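# Aim flashlight beam's top edge between the board's lines

## Task

Position things so the upper edge of the flashlight's lit spot on the board falls between the two lines drawn on the board; at the end the board must be upright and the flashlight lying at rest, each resting on the table itself and within its own printed outline.

## Robot and tools

Robot: two arms. left_arm carries a left hand and sits on the +y side; right_arm carries a right hand. Base positions in the scene frame: left_arm (-0.002, +0.258, +0.014) m, quat_wxyz (+1.000, 0, 0, -0.005); right_arm (-0.017, -0.273, +0.005) m, quat_wxyz (+1.000, 0, 0, +0.009). A fixed post stands behind the arms and a camera stand sits between and just behind the two bases; do not strike either. Loose objects may occasionally get a small nudge from outside.

Frames: the scene frame has its origin at table-top height, halfway between the nominal bases, +z up, +x out over the table, +y toward left_arm. Table positions use this frame. Each arm reports its hand pose (end_effector_position in m, end_effector_quat_wxyz) in its own base frame, and readings may be off by a few cm. Motion offsets run along the axes of that arm's current Hand target.

Hand point: a spot 0.05 m in front of the palm and 0.15 m from the wrist mount along the fingers. Its +z runs along straight fingers, +y leaves the palm, +x crosses the palm away from the thumb on the right hand (toward the thumb on the left hand). Straight fingers extend 0.06-0.07 m past it and lie 0.06 m behind it in -y. A wrist bracket on the little-finger side can collide with things.

execute_actions(actions, cameras): actions is a list; each action is a table of 1 to 15 rows, each row one 1/30 s step; a short table repeats its final row up to 15 steps. Every row is one list of 28 numbers, all in [-1, 1], covering both arms even when one is idle: left dx, dy, dz, rx, ry, rz; left hand little, ring, middle, index, thumb_bend, thumb_turn, force_limit, speed; then the same 14 for the right arm. dx..rz are an offset (not a pose) from the Hand target held when the action began, in that target's axes; each row counts from that same start, not from the prior row. Scale: 1.0 = 0.6 m or 180 degrees; rx, ry, rz form a single rotation vector. Six zeros asks nothing new of an arm. Images return only when actions is empty or cameras requests them.

Hand numbers: fingers and thumb_bend +1 straight/open, -1 curled; thumb_turn +1 beside the palm, -1 in front opposite the fingers. force_limit maps -1 to about 0 N and +1 to 10 N at the fingertip (15 N for the two thumb motors). speed rises from near zero at -1 to full at +0.48 and stays full to +1 (0.49 s full travel). For a soft grip close at speed -0.94 or below. There is no 'unchanged' value: repeat the eight hand numbers of that hand's last executed row; if none has run yet, send hand_measured, hand_force_limit and hand_speed. To grip tighter, raise force_limit and send a more closed target than hand_measured; to release, send a more open one. The thumb-in-front grip fits about 0.035-0.065 m thick objects; handles down to about 0.025 m.

move(target, speed, blend, blocking, cameras): target is one 28-number row or a list of up to 15 rows, laid out as above; every row's pose numbers are offsets from the Hand targets at the move's start (same scale), not from the previous row. speed is top path speed in m/s, 0.002 to 4.3, default 0.25, with turning capped at twice that in rad/s; one value or one per target. blend, in m, rounds corners of a list; 0 stops at each target. Everything stops after 10 s. blocking=false returns after about 0.5 s while the motion continues. Paths ignore obstacles and the other arm, and hands lag and overshoot more at higher speed. The result adds a 'move:' line: done, off_target, moving, held or fault, plus limits=paced (pose clipped) or limits=held (steps withheld).

wait(seconds 0 to 3600) lets time pass, sending nothing new. stop brakes a running move. zoom_image(camera, region [x0, y0, x1, y1], at most 504 by 504 px) enlarges part of the newest image from cam_high, cam_low, cam_left_wrist or cam_right_wrist, each 672x504. show_instructions shows the reference pages. finished_scene(scene 1) ends the session permanently.

Results: Hand target is the last commanded pose after clipping; next offsets count from it. Arms often settle 1-3 cm (sometimes 5 cm) short, usually low, without any contact; a new execute_actions call re-requests it, otherwise send the gap as an offset. Orientation commands are clipped to 40 degrees from the current one per step. hand_measured, hand_stopped_by (moving, target, force, stalled, fault) and hand_load_n follow the motor order above; a lost grip shows as load near 0. Joint velocities, torques (with offsets and noise) and motor temperatures also appear.

Joint ranges (rad): waist -2.880 to 2.880, shoulder 0.000 to 3.142, elbow 0.000 to 3.019, wrist pitch -1.693 to 1.571, wrist yaw -1.571 to 1.571, wrist roll -2.094 to 2.094.

Avoid: dropping or releasing moving objects, knocking anything off the table, fast impacts, hard pushes into fixed items, contact between the two arms or hands, and overloading fingers. A blocked arm keeps pushing until commanded back past its hand point. Long holds or stretched reach heat motors: MOTOR HOT appears at 85 °C and at 100 °C the arm goes limp for 30-60 s.

Each tool is called after "Emit:" by a JSON object that holds its "fn" and its "kwargs", one argument or row to a line.

Reference images:

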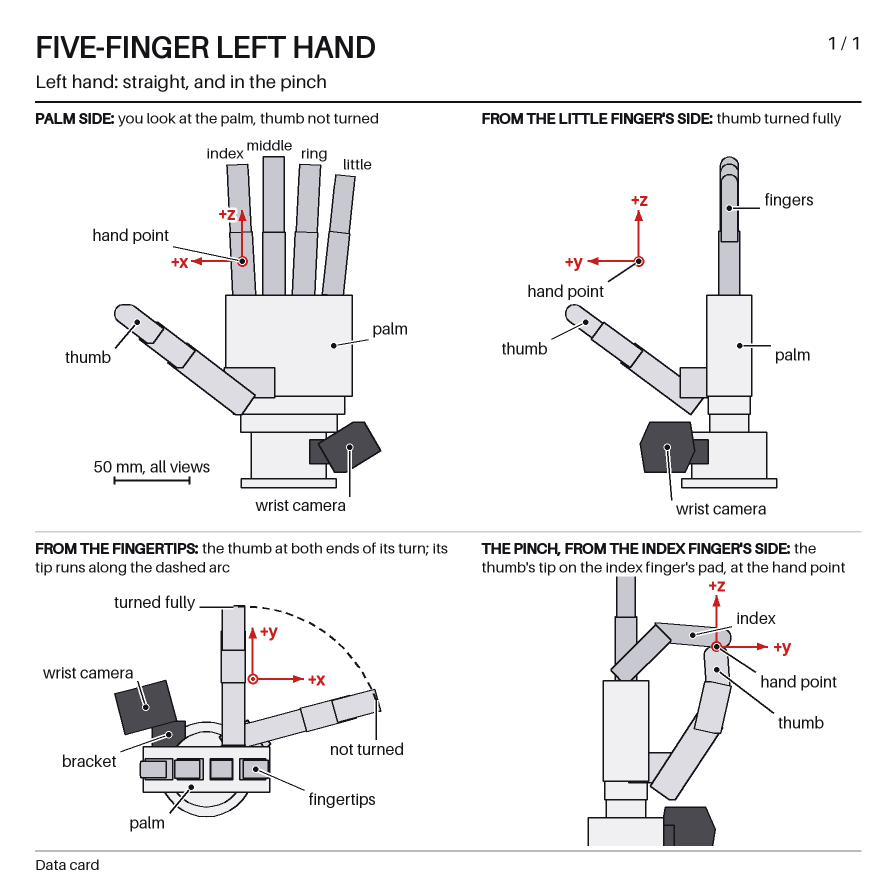

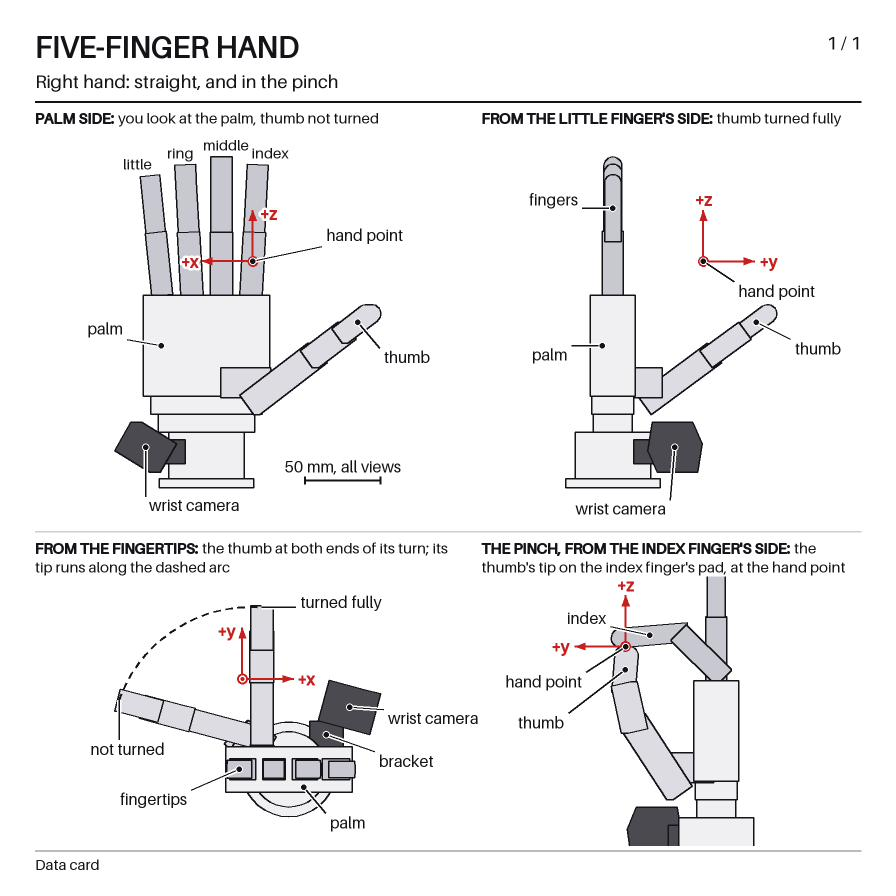

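## Session

Emit:
{"fn": "execute_actions", "kwargs": {
  "actions": []
}}

Scene clock: 0.00 s.
left_arm: end_effector_position=(+0.4228, +0.1365, +0.1893) hand_measured=(+1.000, +1.000, +1.000, +1.000, +1.000, +1.000) hand_load_n=(+0.0, +0.0, +0.0, +0.0, +0.0, +0.0) hand_stopped_by=(target, target, target, target, target, target) hand_force_limit=0.00 hand_speed=-0.80 end_effector_quat_wxyz=(+0.657, -0.255, +0.613, +0.356) | right_arm: end_effector_position=(+0.4912, +0.2450, +0.3723) hand_measured=(+1.000, +1.000, +1.000, +1.000, +1.000, +1.000) hand_load_n=(+0.0, +0.0, +0.0, +0.0, +0.0, +0.0) hand_stopped_by=(target, target, target, target, target, target) hand_force_limit=0.00 hand_speed=-0.80 end_effector_quat_wxyz=(+0.315, -0.176, +0.846, +0.394)
Joint positions: left_arm=[-0.156 1.587 0.522 1.297 -1.035 1.873] | right_arm=[0.129 1.329 1.203 -0.662 -0.803 1.636]
Joint velocities: within noise
Joint torques (N m): no reading
Motor temperatures (°C): left_arm=[32 29 27 31 30 34] | right_arm=[31 30 30 26 26 29]
Heat: left arm: hottest wrist roll 34 °C; right arm: hottest waist 31 °C.
Hand target: left_arm +0.4273, +0.1358, +0.1960; +0.664, -0.261, +0.606, +0.352 | right_arm +0.4946, +0.2454, +0.3880; +0.329, -0.182, +0.839, +0.393

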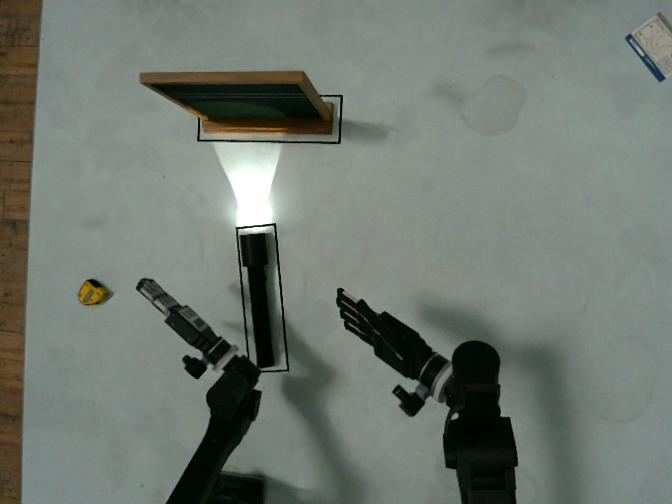

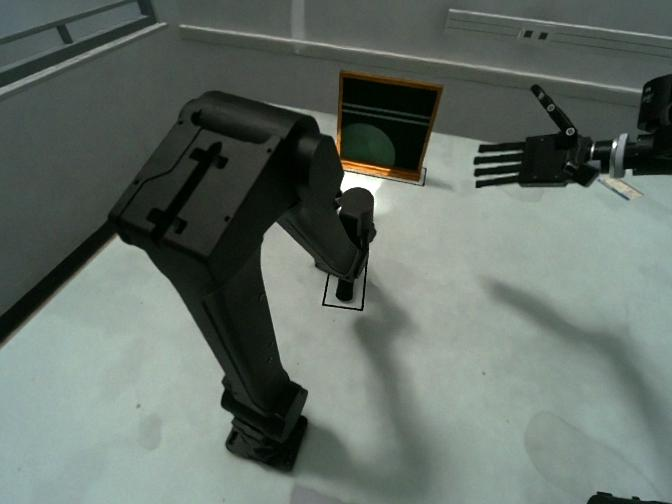

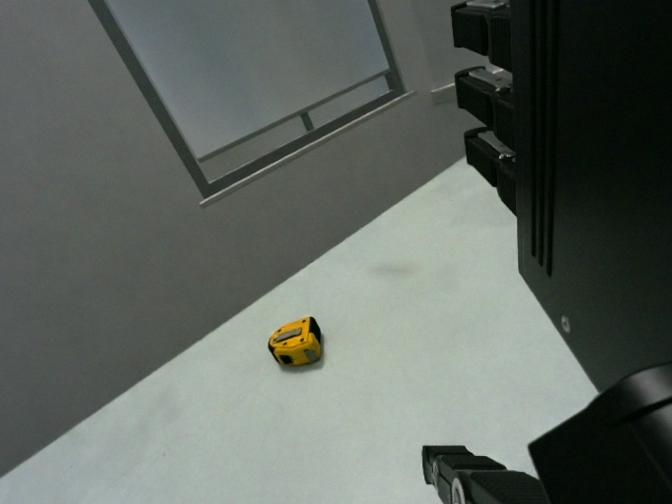

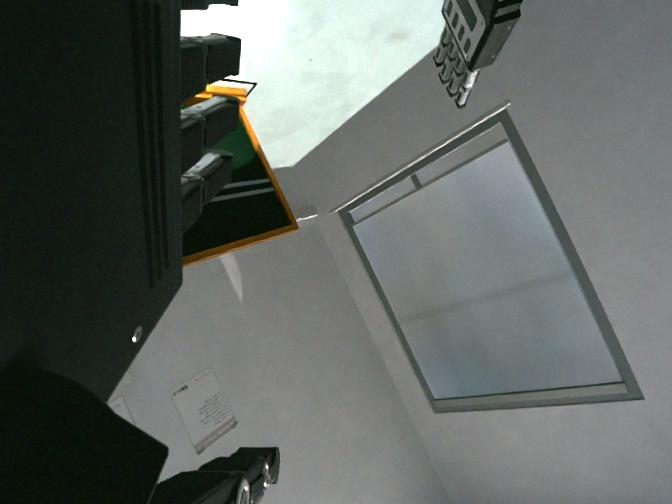

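Emit:
{"fn": "zoom_image", "kwargs": {
  "camera": "cam_low",
  "region": [300, 50, 460, 200]
}}

Emit:
{"fn": "zoom_image", "kwargs": {
  "camera": "cam_high",
  "region": [120, 50, 370, 240]
}}

Emit:
{"fn": "zoom_image", "kwargs": {
  "camera": "cam_high",
  "region": [200, 210, 330, 390]
}}

Scaled by 3.150 from the camera's image (finer frame: 960x720).

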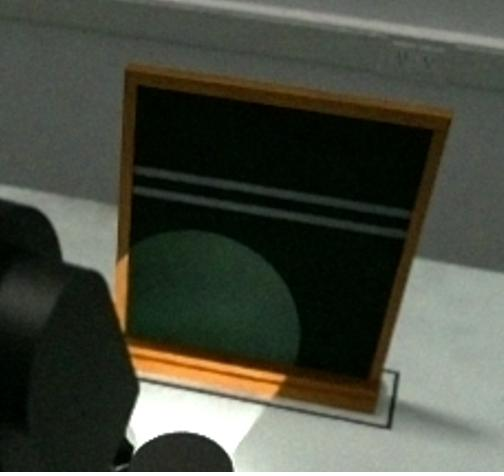

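Scaled by 2.016 from the camera's image (finer frame: 960x720).

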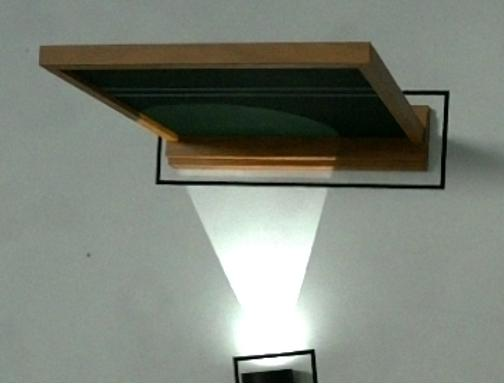

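Scaled by 2.800 from the camera's image (finer frame: 960x720).

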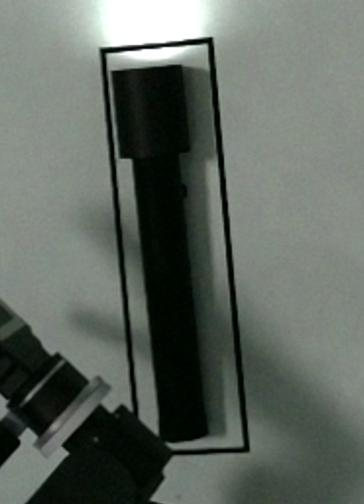

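Emit:
{"fn": "move", "kwargs": {
  "target": [0,0.217,0,0,0,0,1,1,1,1,1,1,0,-0.8,0.093,0.066,0.44,0.264,0.221,0.123,1,1,1,1,1,1,0,-0.8],
  "speed": 0.2,
  "cameras": ["all"]
}}

Scene clock: 79.57 s.
left_arm: end_effector_position=(+0.3308, +0.2123, +0.2067) hand_measured=(+1.000, +1.000, +1.000, +1.000, +1.000, +1.000) hand_load_n=(+0.0, +0.0, +0.0, +0.0, +0.0, +0.0) hand_stopped_by=(target, target, target, target, target, target) hand_force_limit=0.00 hand_speed=-0.80 end_effector_quat_wxyz=(+0.664, -0.255, +0.608, +0.352) | right_arm: end_effector_position=(+0.5342, +0.4661, +0.2324) hand_measured=(+1.000, +1.000, +1.000, +1.000, +1.000, +1.000) hand_load_n=(+0.0, +0.0, +0.0, +0.5, +0.0, +0.0) hand_stopped_by=(target, target, target, target, target, target) hand_force_limit=0.00 hand_speed=-0.80 end_effector_quat_wxyz=(+0.010, -0.091, +0.995, +0.038)
Joint positions: left_arm=[0.085 1.266 0.277 1.175 -0.79 1.794] | right_arm=[0.647 2.063 2.228 -1.678 -0.054 2.036]
Joint torques (N m): left_arm=[0.09 -5.13 5.31 1.2 0.31 -0.07] | right_arm=[1.9 -14.97 12.52 -0.03 0.03 0.18]
Motor temperatures (°C): left_arm=[32 29 29 31 29 33] | right_arm=[30 32 39 26 26 28]
Heat: left arm: hottest wrist roll 33 °C; right arm: hottest elbow 39 °C.
Hand target: left_arm +0.3254, +0.2160, +0.2065; +0.664, -0.261, +0.606, +0.352 | right_arm +0.5400, +0.4732, +0.2448; +0.000, +0.000, +1.000, +0.000
Off the commanded pose: left_arm 0.007 m, 1 deg | right_arm 0.015 m, 11 deg.
joint sent to its limit (right arm) — joint 4 (wrist pitch), lower limit; joint 6 (wrist roll), upper limit. The joint targets are off in orientation, not in position.
move: off_target (right_arm)

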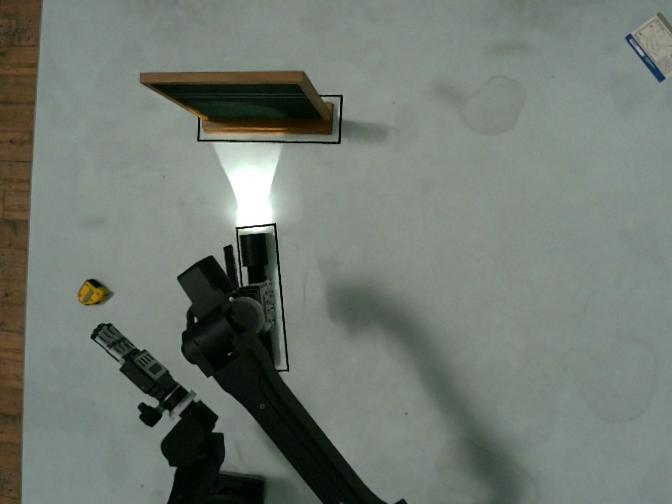

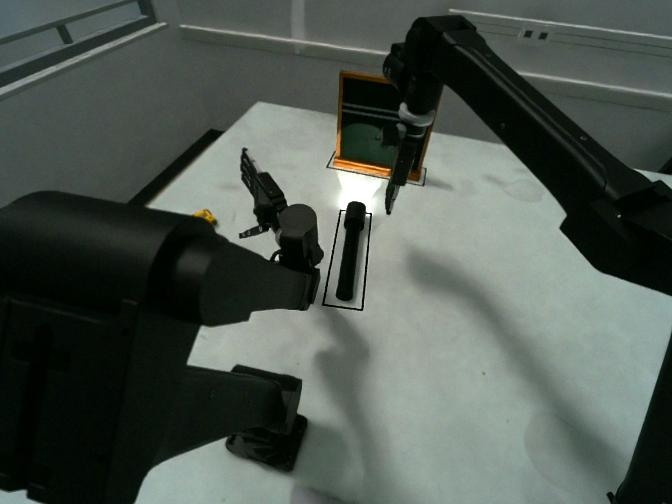

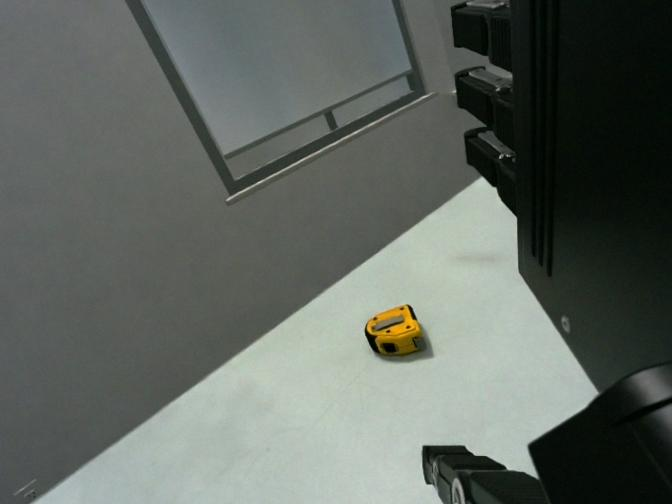

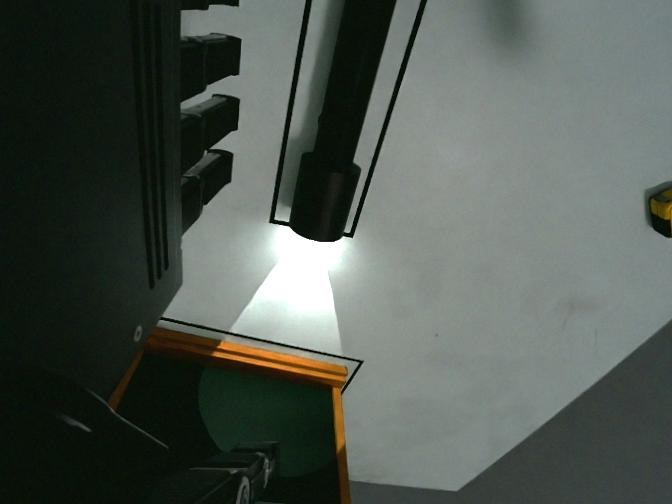

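Emit:
{"fn": "zoom_image", "kwargs": {
  "camera": "cam_right_wrist",
  "region": [240, 0, 460, 270]
}}

Emit:
{"fn": "zoom_image", "kwargs": {
  "camera": "cam_right_wrist",
  "region": [100, 290, 400, 504]
}}

Emit:
{"fn": "zoom_image", "kwargs": {
  "camera": "cam_low",
  "region": [310, 60, 450, 320]
}}

Scaled by 1.867 from the camera's image (finer frame: 960x720).

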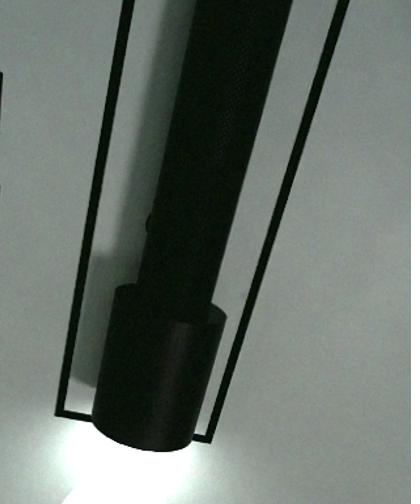

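Scaled by 1.680 from the camera's image (finer frame: 960x720).

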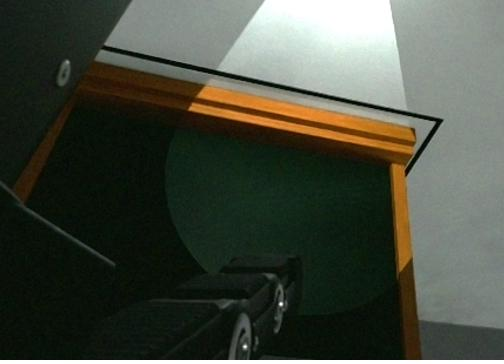

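Scaled by 1.938 from the camera's image (finer frame: 960x720).

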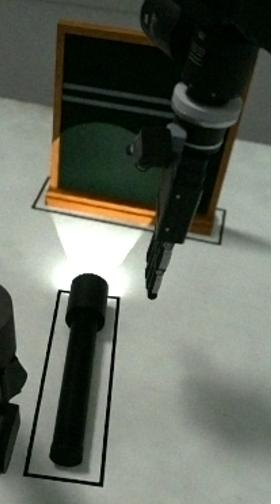

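Emit:
{"fn": "move", "kwargs": {
  "target": [0,0,0,0,0,0,1,1,1,1,1,1,0,-0.8,0.1,-0.167,-0.167,0,0,-0.4,1,1,1,1,1,1,0,-0.8],
  "speed": 0.25,
  "cameras": []
}}

Scene clock: 156.27 s.
left_arm: end_effector_position=(+0.3308, +0.2123, +0.2067) hand_measured=(+1.000, +1.000, +1.000, +1.000, +1.000, +1.000) hand_load_n=(+0.0, +0.0, +0.0, +0.0, +0.0, +0.0) hand_stopped_by=(target, target, target, target, target, target) hand_force_limit=0.00 hand_speed=-0.80 end_effector_quat_wxyz=(+0.664, -0.255, +0.608, +0.351) | right_arm: end_effector_position=(+0.4833, +0.3789, +0.3315) hand_measured=(+1.000, +1.000, +1.000, +1.000, +1.000, +1.000) hand_load_n=(+0.0, +0.0, +0.0, +0.0, +0.0, +0.0) hand_stopped_by=(target, target, target, target, target, target) hand_force_limit=0.00 hand_speed=-0.80 end_effector_quat_wxyz=(+0.112, -0.570, +0.814, +0.012)
Joint positions: left_arm=[0.085 1.266 0.277 1.175 -0.79 1.793] | right_arm=[0.545 1.883 2.213 -1.678 -0.038 0.899]
Joint torques (N m): left_arm=[0.03 -4.95 5.34 1.14 0.31 -0.09] | right_arm=[1.14 -15.38 9.2 0.25 0.07 -0.01]
Heat: left arm: hottest wrist roll 33 °C; right arm: hottest elbow 42 °C.
Hand target: left_arm +0.3254, +0.2160, +0.2065; +0.664, -0.261, +0.606, +0.352 | right_arm +0.4800, +0.3729, +0.3449; +0.000, -0.587, +0.809, +0.001
Off the commanded pose: left_arm 0.007 m, 1 deg | right_arm 0.015 m, 13 deg.
joint sent to its limit (right arm) — joint 4 (wrist pitch), lower limit. The joint targets are off in orientation, not in position.
move: off_target (right_arm)

Emit:
{"fn": "move", "kwargs": {
  "target": [0,0,0,0,0,0,1,1,1,1,1,1,0,-0.8,-0.0435,0.233,0.25,0.237,-0.344,-0.539,1,1,1,1,1,-1,0,-0.3],
  "speed": 0.2,
  "cameras": ["all"]
}}

Scene clock: 172.27 s.
left_arm: end_effector_position=(+0.3308, +0.2123, +0.2067) hand_measured=(+1.000, +1.000, +1.000, +1.000, +1.000, +1.000) hand_load_n=(+0.0, +0.0, +0.0, +0.0, +0.0, +0.0) hand_stopped_by=(target, target, target, target, target, target) hand_force_limit=0.00 hand_speed=-0.80 end_effector_quat_wxyz=(+0.664, -0.255, +0.608, +0.351) | right_arm: end_effector_position=(+0.3541, +0.4360, +0.1975) hand_measured=(+1.000, +1.000, +1.000, +1.000, +1.000, -1.000) hand_load_n=(+0.0, +0.0, +0.0, +0.0, +0.0, +0.0) hand_stopped_by=(target, target, target, target, target, target) hand_force_limit=0.00 hand_speed=-0.30 end_effector_quat_wxyz=(-0.535, +0.844, +0.010, -0.016)
Joint positions: left_arm=[0.085 1.266 0.277 1.175 -0.79 1.793] | right_arm=[0.633 1.52 1.173 -0.355 -0.85 -0.547]
Joint torques (N m): left_arm=[0.15 -5.07 5.33 1.17 0.31 -0.09] | right_arm=[2.14 -9.23 9.8 1.72 -0.42 -0.07]
Heat: left arm: hottest wrist roll 33 °C; right arm: hottest elbow 41 °C.
Hand target: left_arm +0.3254, +0.2160, +0.2065; +0.664, -0.261, +0.606, +0.352 | right_arm +0.3550, +0.4412, +0.1949; -0.538, +0.843, +0.020, -0.013
Off the commanded pose: left_arm 0.007 m, 1 deg | right_arm 0.006 m, 1 deg.
move: done

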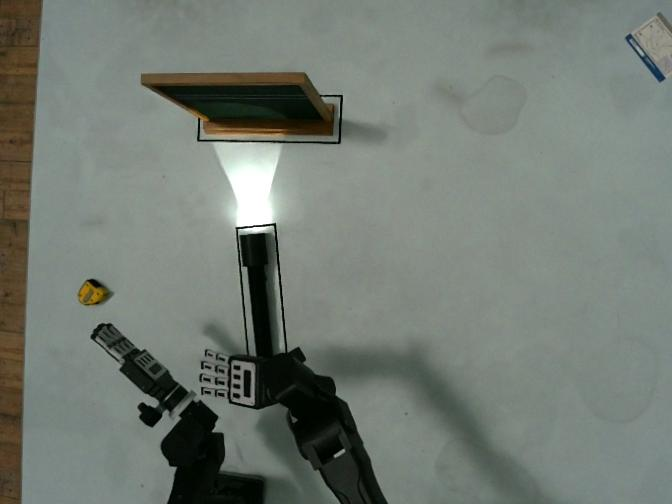

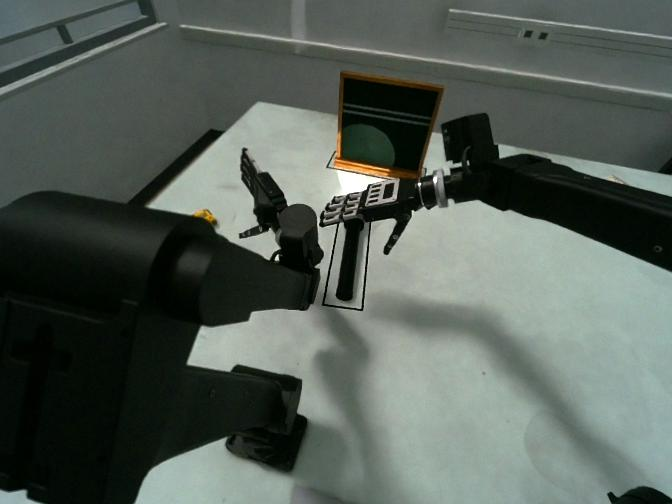

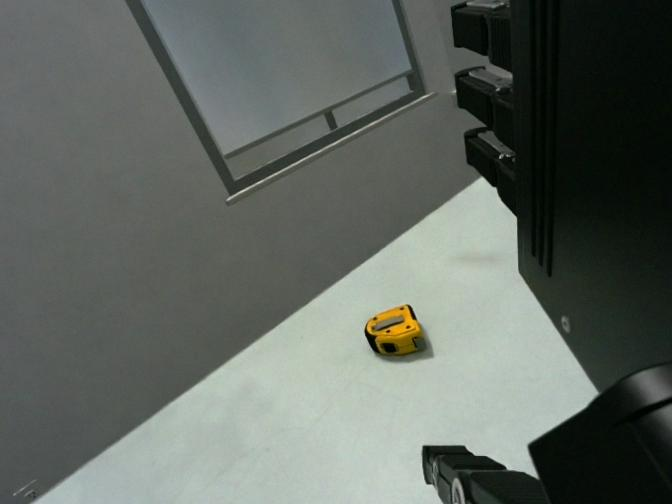

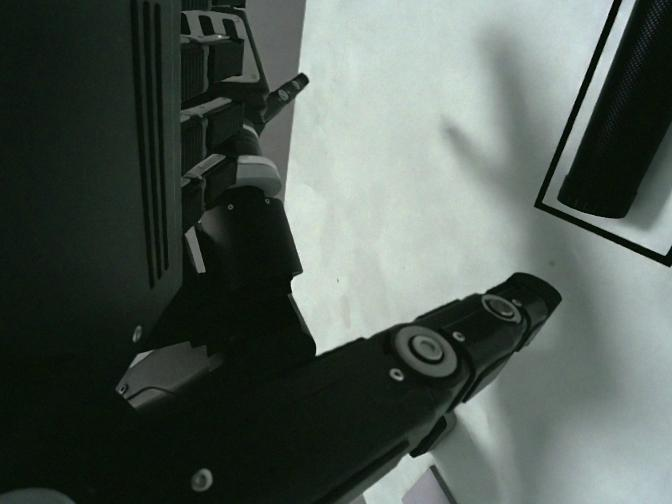

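Emit:
{"fn": "move", "kwargs": {
  "target": [0,0,0,0,0,0,1,1,1,1,1,1,0,-0.8,0.001,0.157,0.097,0,0,0,1,1,1,1,0.45,-1,0,-0.3],
  "speed": 0.15,
  "cameras": ["all"]
}}

Scene clock: 214.90 s.
left_arm: end_effector_position=(+0.3308, +0.2123, +0.2067) hand_measured=(+1.000, +1.000, +1.000, +1.000, +1.000, +1.000) hand_load_n=(+0.0, +0.0, +0.0, +0.0, +0.0, +0.0) hand_stopped_by=(target, target, target, target, target, target) hand_force_limit=0.00 hand_speed=-0.80 end_effector_quat_wxyz=(+0.664, -0.255, +0.608, +0.351) | right_arm: end_effector_position=(+0.3543, +0.4487, +0.0858) hand_measured=(+1.000, +1.000, +1.000, +1.000, +0.450, -1.000) hand_load_n=(+0.0, +0.0, +0.0, +0.0, +0.0, +0.0) hand_stopped_by=(target, target, target, target, target, target) hand_force_limit=0.00 hand_speed=-0.30 end_effector_quat_wxyz=(-0.535, +0.844, +0.018, -0.014)
Joint positions: left_arm=[0.085 1.266 0.277 1.175 -0.79 1.793] | right_arm=[0.654 1.683 1.04 -0.049 -0.839 -0.547]
Joint torques (N m): left_arm=[-0.03 -5.07 5.31 1.13 0.31 -0.08] | right_arm=[2.02 -10.05 8.88 1.76 -0.24 0.14]
Heat: left arm: hottest wrist roll 33 °C; right arm: hottest elbow 39 °C.
Hand target: left_arm +0.3254, +0.2160, +0.2065; +0.664, -0.261, +0.606, +0.352 | right_arm +0.3549, +0.4543, +0.0851; -0.538, +0.843, +0.020, -0.014
Off the commanded pose: left_arm 0.007 m, 1 deg | right_arm 0.006 m, 0 deg.
move: done

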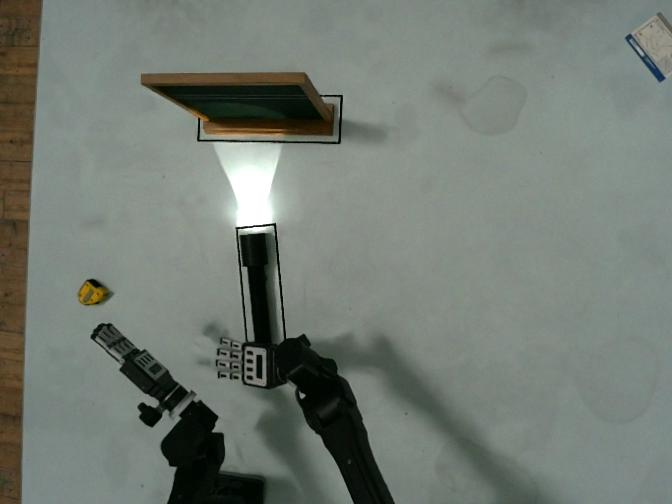

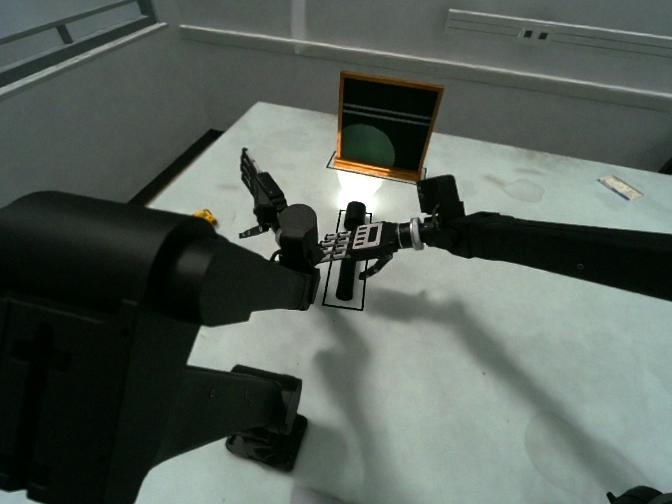

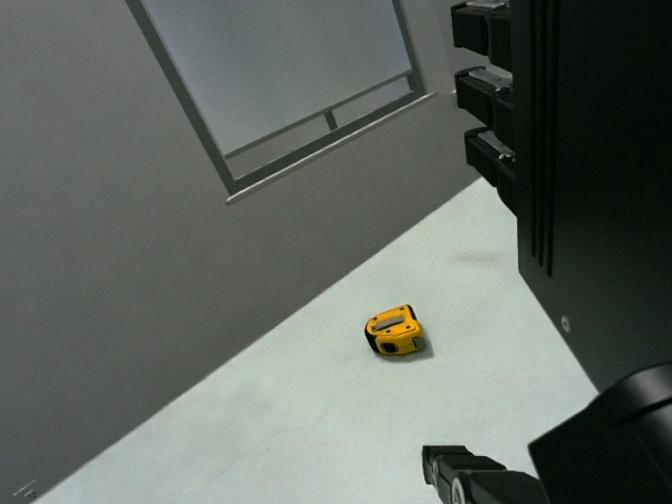

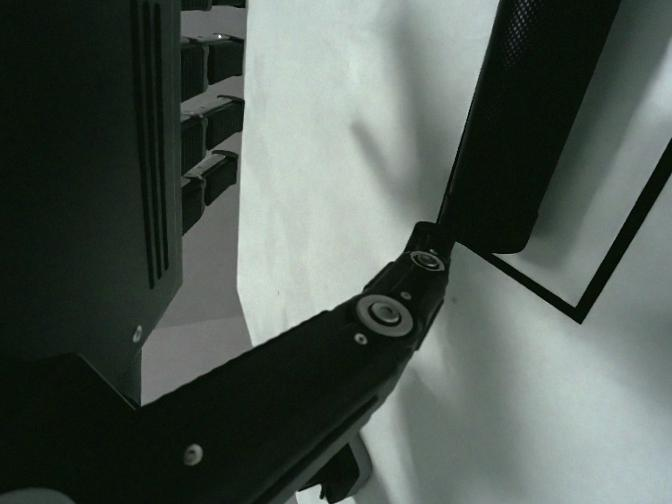

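Emit:
{"fn": "move", "kwargs": {
  "target": [0,0,0,0,0,0,1,1,1,1,1,1,0,-0.8,0,0.06,0.01,0,0,0,1,1,1,1,0.45,-1,0,-0.3],
  "speed": 0.1,
  "cameras": ["cam_right_wrist","cam_high","cam_low"]
}}

Scene clock: 234.57 s.
left_arm: end_effector_position=(+0.3308, +0.2123, +0.2067) hand_measured=(+1.000, +1.000, +1.000, +1.000, +1.000, +1.000) hand_load_n=(+0.0, +0.0, +0.0, +0.0, +0.0, +0.0) hand_stopped_by=(target, target, target, target, target, target) hand_force_limit=0.00 hand_speed=-0.80 end_effector_quat_wxyz=(+0.664, -0.255, +0.608, +0.351) | right_arm: end_effector_position=(+0.3482, +0.4446, +0.0510) hand_measured=(+1.000, +1.000, +1.000, +1.000, +0.450, -1.000) hand_load_n=(+0.0, +0.0, +0.0, -0.5, +0.0, +0.0) hand_stopped_by=(target, target, target, target, target, target) hand_force_limit=0.00 hand_speed=-0.30 end_effector_quat_wxyz=(-0.534, +0.845, +0.017, -0.020)
Joint positions: left_arm=[0.085 1.266 0.277 1.175 -0.79 1.793] | right_arm=[0.653 1.733 0.995 0.036 -0.846 -0.547]
Joint torques (N m): left_arm=[0.03 -5.07 5.33 1.14 0.31 -0.08] | right_arm=[0.97 -10.52 8.28 1.72 -0.44 0]
Heat: left arm: hottest wrist roll 33 °C; right arm: hottest elbow 39 °C.
Hand target: left_arm +0.3254, +0.2160, +0.2065; +0.664, -0.261, +0.606, +0.352 | right_arm +0.3554, +0.4448, +0.0501; -0.538, +0.843, +0.020, -0.013
Off the commanded pose: left_arm 0.007 m, 1 deg | right_arm 0.007 m, 1 deg.
move: done
Images, in order (width x height): cam_high 672x504, cam_low 672x504, cam_right_wrist 672x504.

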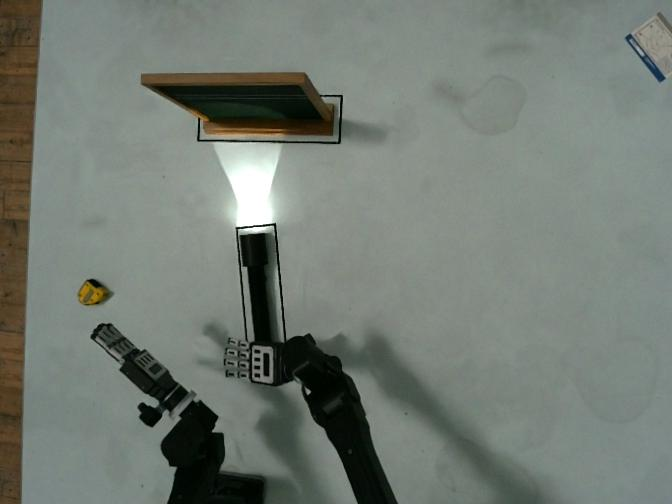

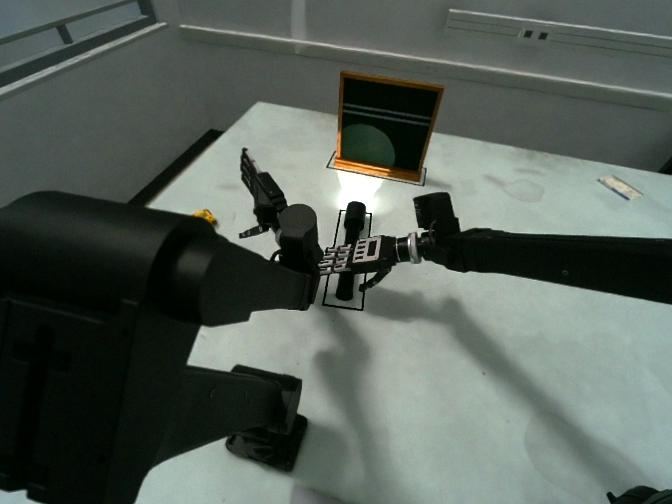

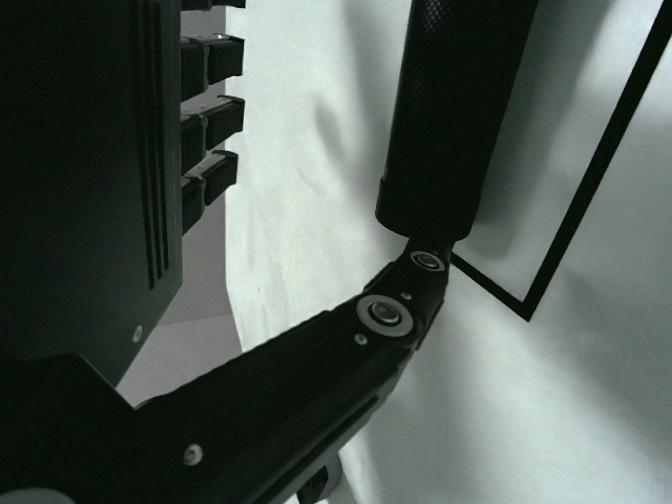

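Emit:
{"fn": "zoom_image", "kwargs": {
  "camera": "cam_right_wrist",
  "region": [340, 120, 560, 340]
}}

Emit:
{"fn": "zoom_image", "kwargs": {
  "camera": "cam_low",
  "region": [300, 180, 440, 320]
}}

Emit:
{"fn": "zoom_image", "kwargs": {
  "camera": "cam_high",
  "region": [200, 300, 320, 400]
}}

Scaled by 2.291 from the camera's image (finer frame: 960x720).

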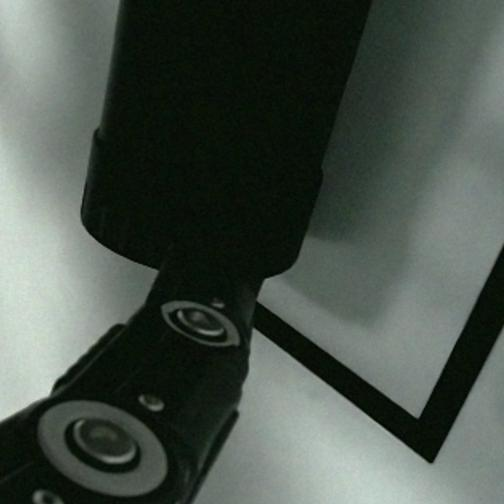

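Scaled by 3.600 from the camera's image (finer frame: 960x720).

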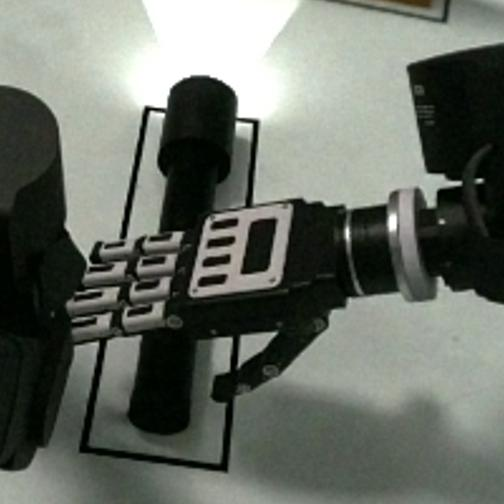

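Scaled by 4.200 from the camera's image (finer frame: 960x720).

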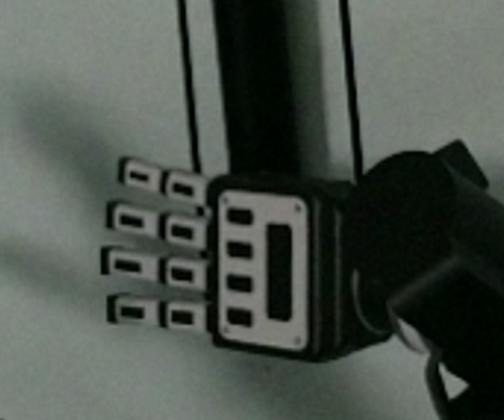

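Emit:
{"fn": "move", "kwargs": {
  "target": [0,0,0,0,0,0,1,1,1,1,1,1,0,-0.8,0.02,0.039,0.023,0,0,0,1,1,1,1,0.45,-1,0,-0.3],
  "speed": 0.08,
  "cameras": ["cam_right_wrist","cam_high","cam_low"]
}}

Scene clock: 255.90 s.
left_arm: end_effector_position=(+0.3308, +0.2123, +0.2067) hand_measured=(+1.000, +1.000, +1.000, +1.000, +1.000, +1.000) hand_load_n=(+0.0, +0.0, +0.0, +0.0, +0.5, +0.0) hand_stopped_by=(target, target, target, target, target, target) hand_force_limit=0.00 hand_speed=-0.80 end_effector_quat_wxyz=(+0.664, -0.255, +0.608, +0.351) | right_arm: end_effector_position=(+0.3534, +0.4427, +0.0179) hand_measured=(+1.000, +1.000, +1.000, +1.000, +0.450, -1.000) hand_load_n=(+0.0, +0.0, +0.0, +0.0, +0.5, +0.0) hand_stopped_by=(target, target, target, target, target, target) hand_force_limit=0.00 hand_speed=-0.30 end_effector_quat_wxyz=(-0.530, +0.848, +0.011, -0.028)
Joint positions: left_arm=[0.085 1.266 0.277 1.175 -0.79 1.793] | right_arm=[0.643 1.808 0.995 0.086 -0.853 -0.551]
Joint torques (N m): left_arm=[0.15 -5.07 5.34 1.13 0.31 -0.08] | right_arm=[0.91 -10.87 9.17 1.7 -0.43 -0.05]
Heat: left arm: hottest wrist roll 33 °C; right arm: hottest elbow 39 °C.
Hand target: left_arm +0.3254, +0.2160, +0.2065; +0.664, -0.261, +0.606, +0.352 | right_arm +0.3672, +0.4480, +0.0230; -0.538, +0.843, +0.020, -0.013
Off the commanded pose: left_arm 0.007 m, 1 deg | right_arm 0.016 m, 2 deg.
move: off_target (right_arm)
Images, in order (width x height): cam_high 672x504, cam_low 672x504, cam_right_wrist 672x504.

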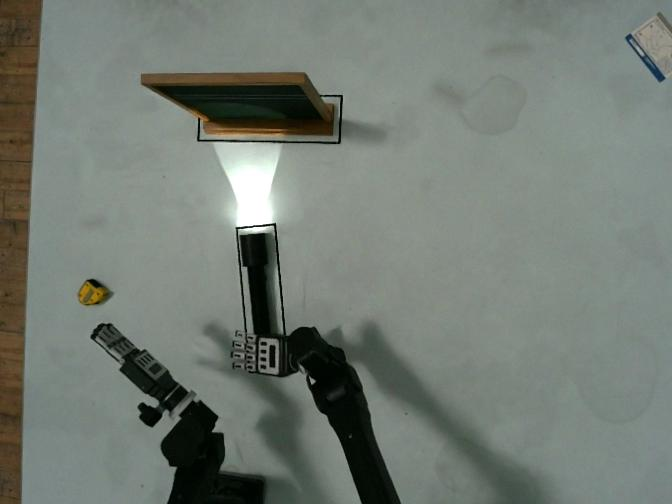

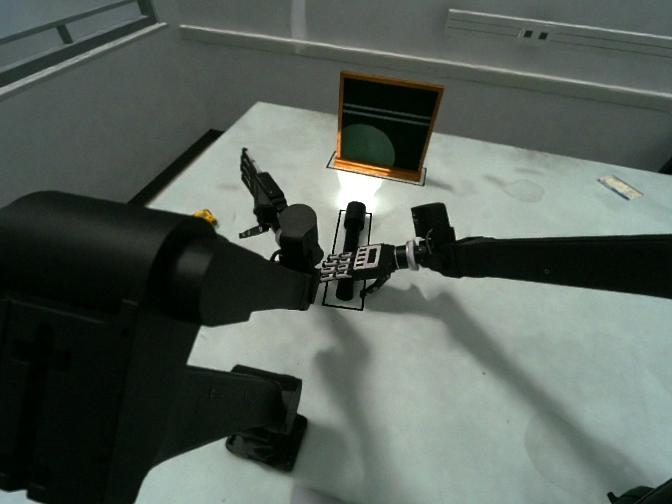

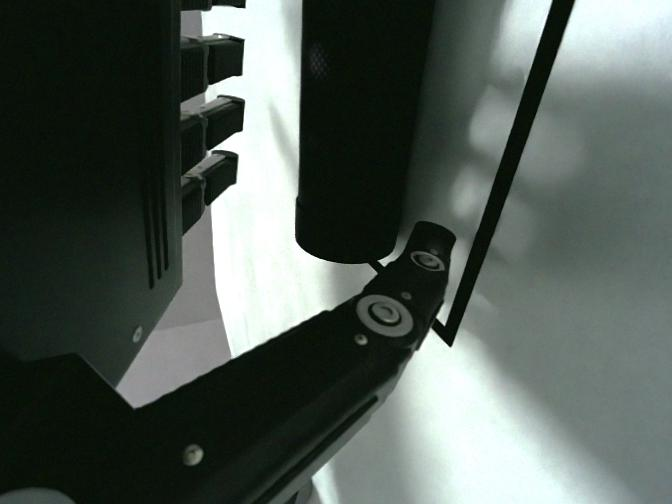

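Emit:
{"fn": "move", "kwargs": {
  "target": [0,0,0,0,0,0,1,1,1,1,1,1,0,-0.8,0,0,0,0,0,0,-0.4,-0.4,-0.4,-0.4,-0.1,-1,-0.5,-0.88],
  "speed": 0.08,
  "cameras": ["cam_right_wrist","cam_high","cam_low"]
}}

Scene clock: 264.60 s.
left_arm: end_effector_position=(+0.3308, +0.2123, +0.2067) hand_measured=(+1.000, +1.000, +1.000, +1.000, +1.000, +1.000) hand_load_n=(+0.0, +0.0, +0.0, +0.0, +0.0, +0.0) hand_stopped_by=(target, target, target, target, target, target) hand_force_limit=0.00 hand_speed=-0.80 end_effector_quat_wxyz=(+0.664, -0.255, +0.608, +0.351) | right_arm: end_effector_position=(+0.3542, +0.4432, +0.0183) hand_measured=(+0.366, +0.332, +0.298, +0.276, +0.110, -1.000) hand_load_n=(+1.0, +1.5, +2.0, +2.5, +5.0, +0.5) hand_stopped_by=(force, force, force, force, force, target) hand_force_limit=-0.50 hand_speed=-0.88 end_effector_quat_wxyz=(-0.532, +0.847, +0.017, -0.025)
Joint positions: left_arm=[0.085 1.266 0.277 1.175 -0.79 1.793] | right_arm=[0.643 1.808 0.995 0.09 -0.856 -0.562]
Joint torques (N m): left_arm=[0.09 -5.01 5.34 1.16 0.31 -0.08] | right_arm=[1.03 -10.64 9.24 1.61 -0.36 0.06]
Heat: left arm: hottest wrist roll 33 °C; right arm: hottest elbow 39 °C.
Hand target: left_arm +0.3254, +0.2160, +0.2065; +0.664, -0.261, +0.606, +0.352 | right_arm +0.3672, +0.4480, +0.0231; -0.538, +0.843, +0.020, -0.013
Off the commanded pose: left_arm 0.007 m, 1 deg | right_arm 0.015 m, 2 deg.
move: done
Images, in order (width x height): cam_high 672x504, cam_low 672x504, cam_right_wrist 672x504.

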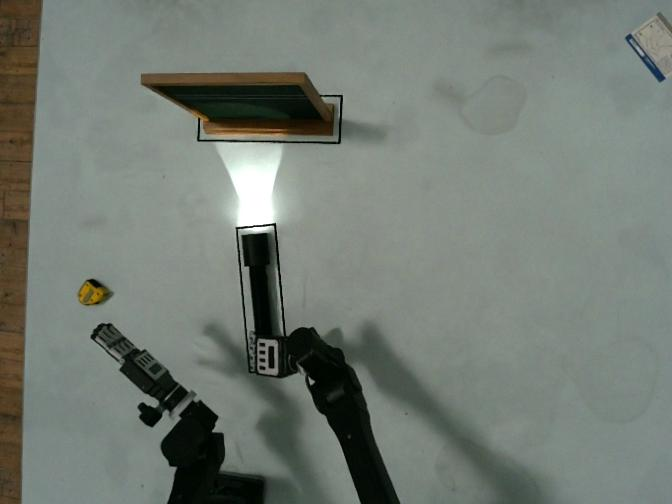

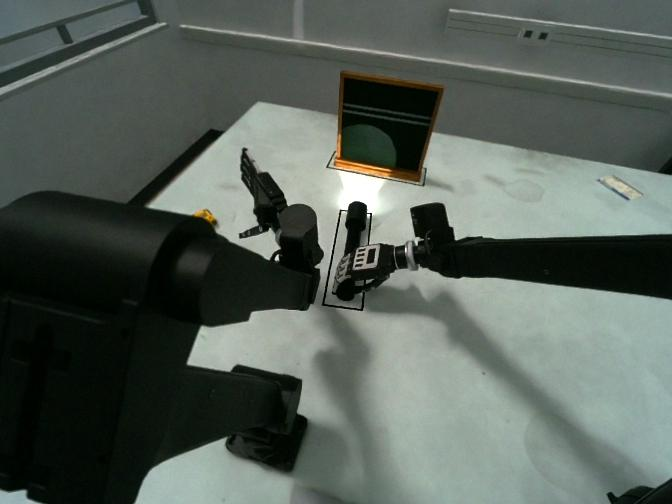

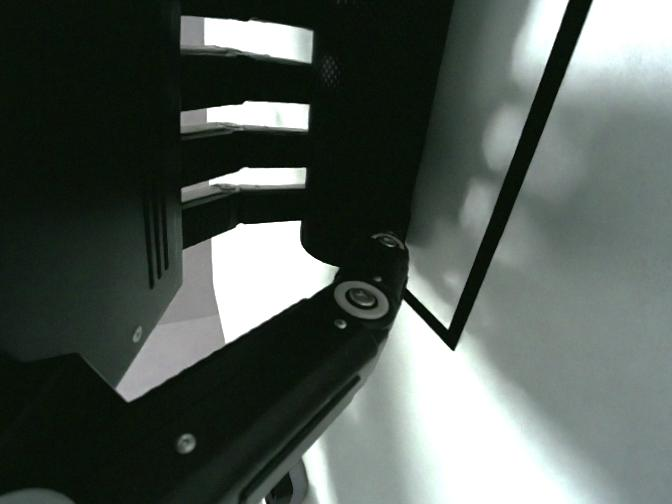

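Emit:
{"fn": "move", "kwargs": {
  "target": [-0.0587,-0.599,-0.078,0.5012,0.5778,-0.1351,1,1,1,1,0.7,-1,-0.5,-0.3,0,0,0,0,0,0,-0.4,-0.4,-0.4,-0.4,-0.1,-1,-0.5,-0.88],
  "speed": 0.15,
  "cameras": ["all"]
}}

Scene clock: 336.03 s.
left_arm: end_effector_position=(+0.5634, -0.0427, +0.1941) hand_measured=(+1.000, +1.000, +1.000, +1.000, +0.700, -1.000) hand_load_n=(+0.0, +0.0, +0.0, +0.0, +0.0, +0.0) hand_stopped_by=(target, target, target, target, target, target) hand_force_limit=-0.50 hand_speed=-0.30 end_effector_quat_wxyz=(+0.006, -0.051, +0.841, -0.538) | right_arm: end_effector_position=(+0.3542, +0.4432, +0.0183) hand_measured=(+0.366, +0.332, +0.298, +0.276, +0.110, -1.000) hand_load_n=(+1.0, +1.5, +2.0, +2.5, +5.0, +0.5) hand_stopped_by=(force, force, force, force, force, target) hand_force_limit=-0.50 hand_speed=-0.88 end_effector_quat_wxyz=(-0.532, +0.847, +0.017, -0.025)
Joint positions: left_arm=[0.188 1.984 1.854 -1.686 1.122 1.791] | right_arm=[0.643 1.808 0.995 0.09 -0.856 -0.562]
Joint torques (N m): left_arm=[-1.61 -17.32 12.03 -0.4 0.95 0.11] | right_arm=[0.91 -10.87 9.22 1.61 -0.34 0.05]
Heat: left arm: hottest wrist roll 33 °C; right arm: hottest elbow 39 °C.
Hand target: left_arm +0.5771, -0.0470, +0.2063; +0.020, -0.032, +0.843, -0.537 | right_arm +0.3672, +0.4480, +0.0231; -0.538, +0.843, +0.020, -0.013
Off the commanded pose: left_arm 0.019 m, 3 deg | right_arm 0.015 m, 2 deg.
move: off_target (left_arm)

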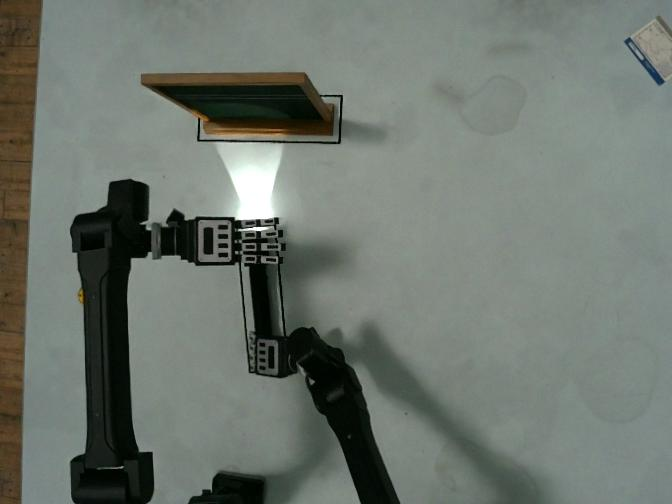

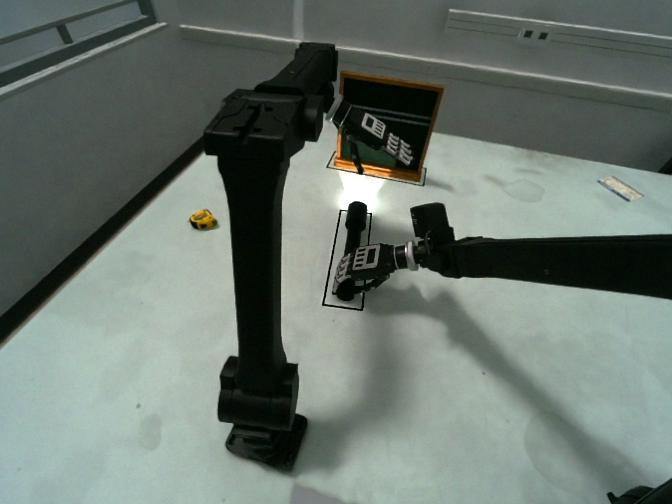

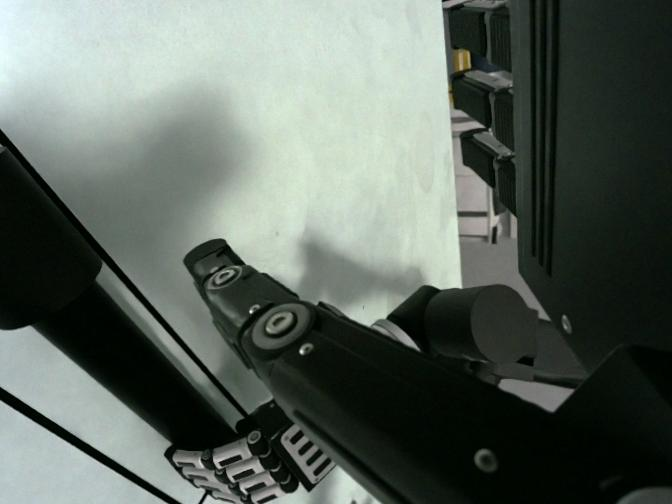

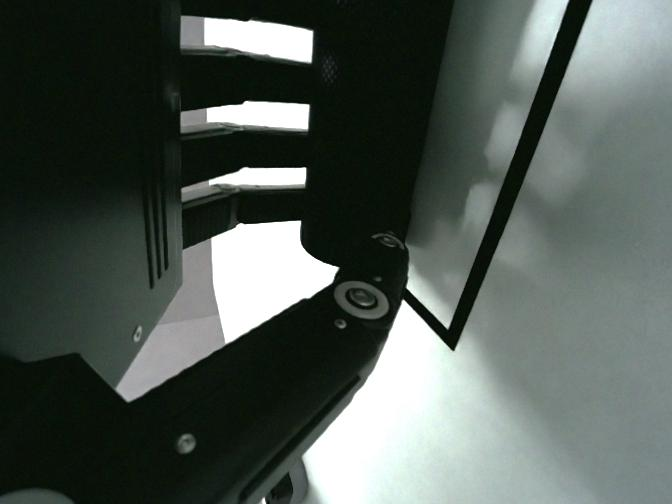

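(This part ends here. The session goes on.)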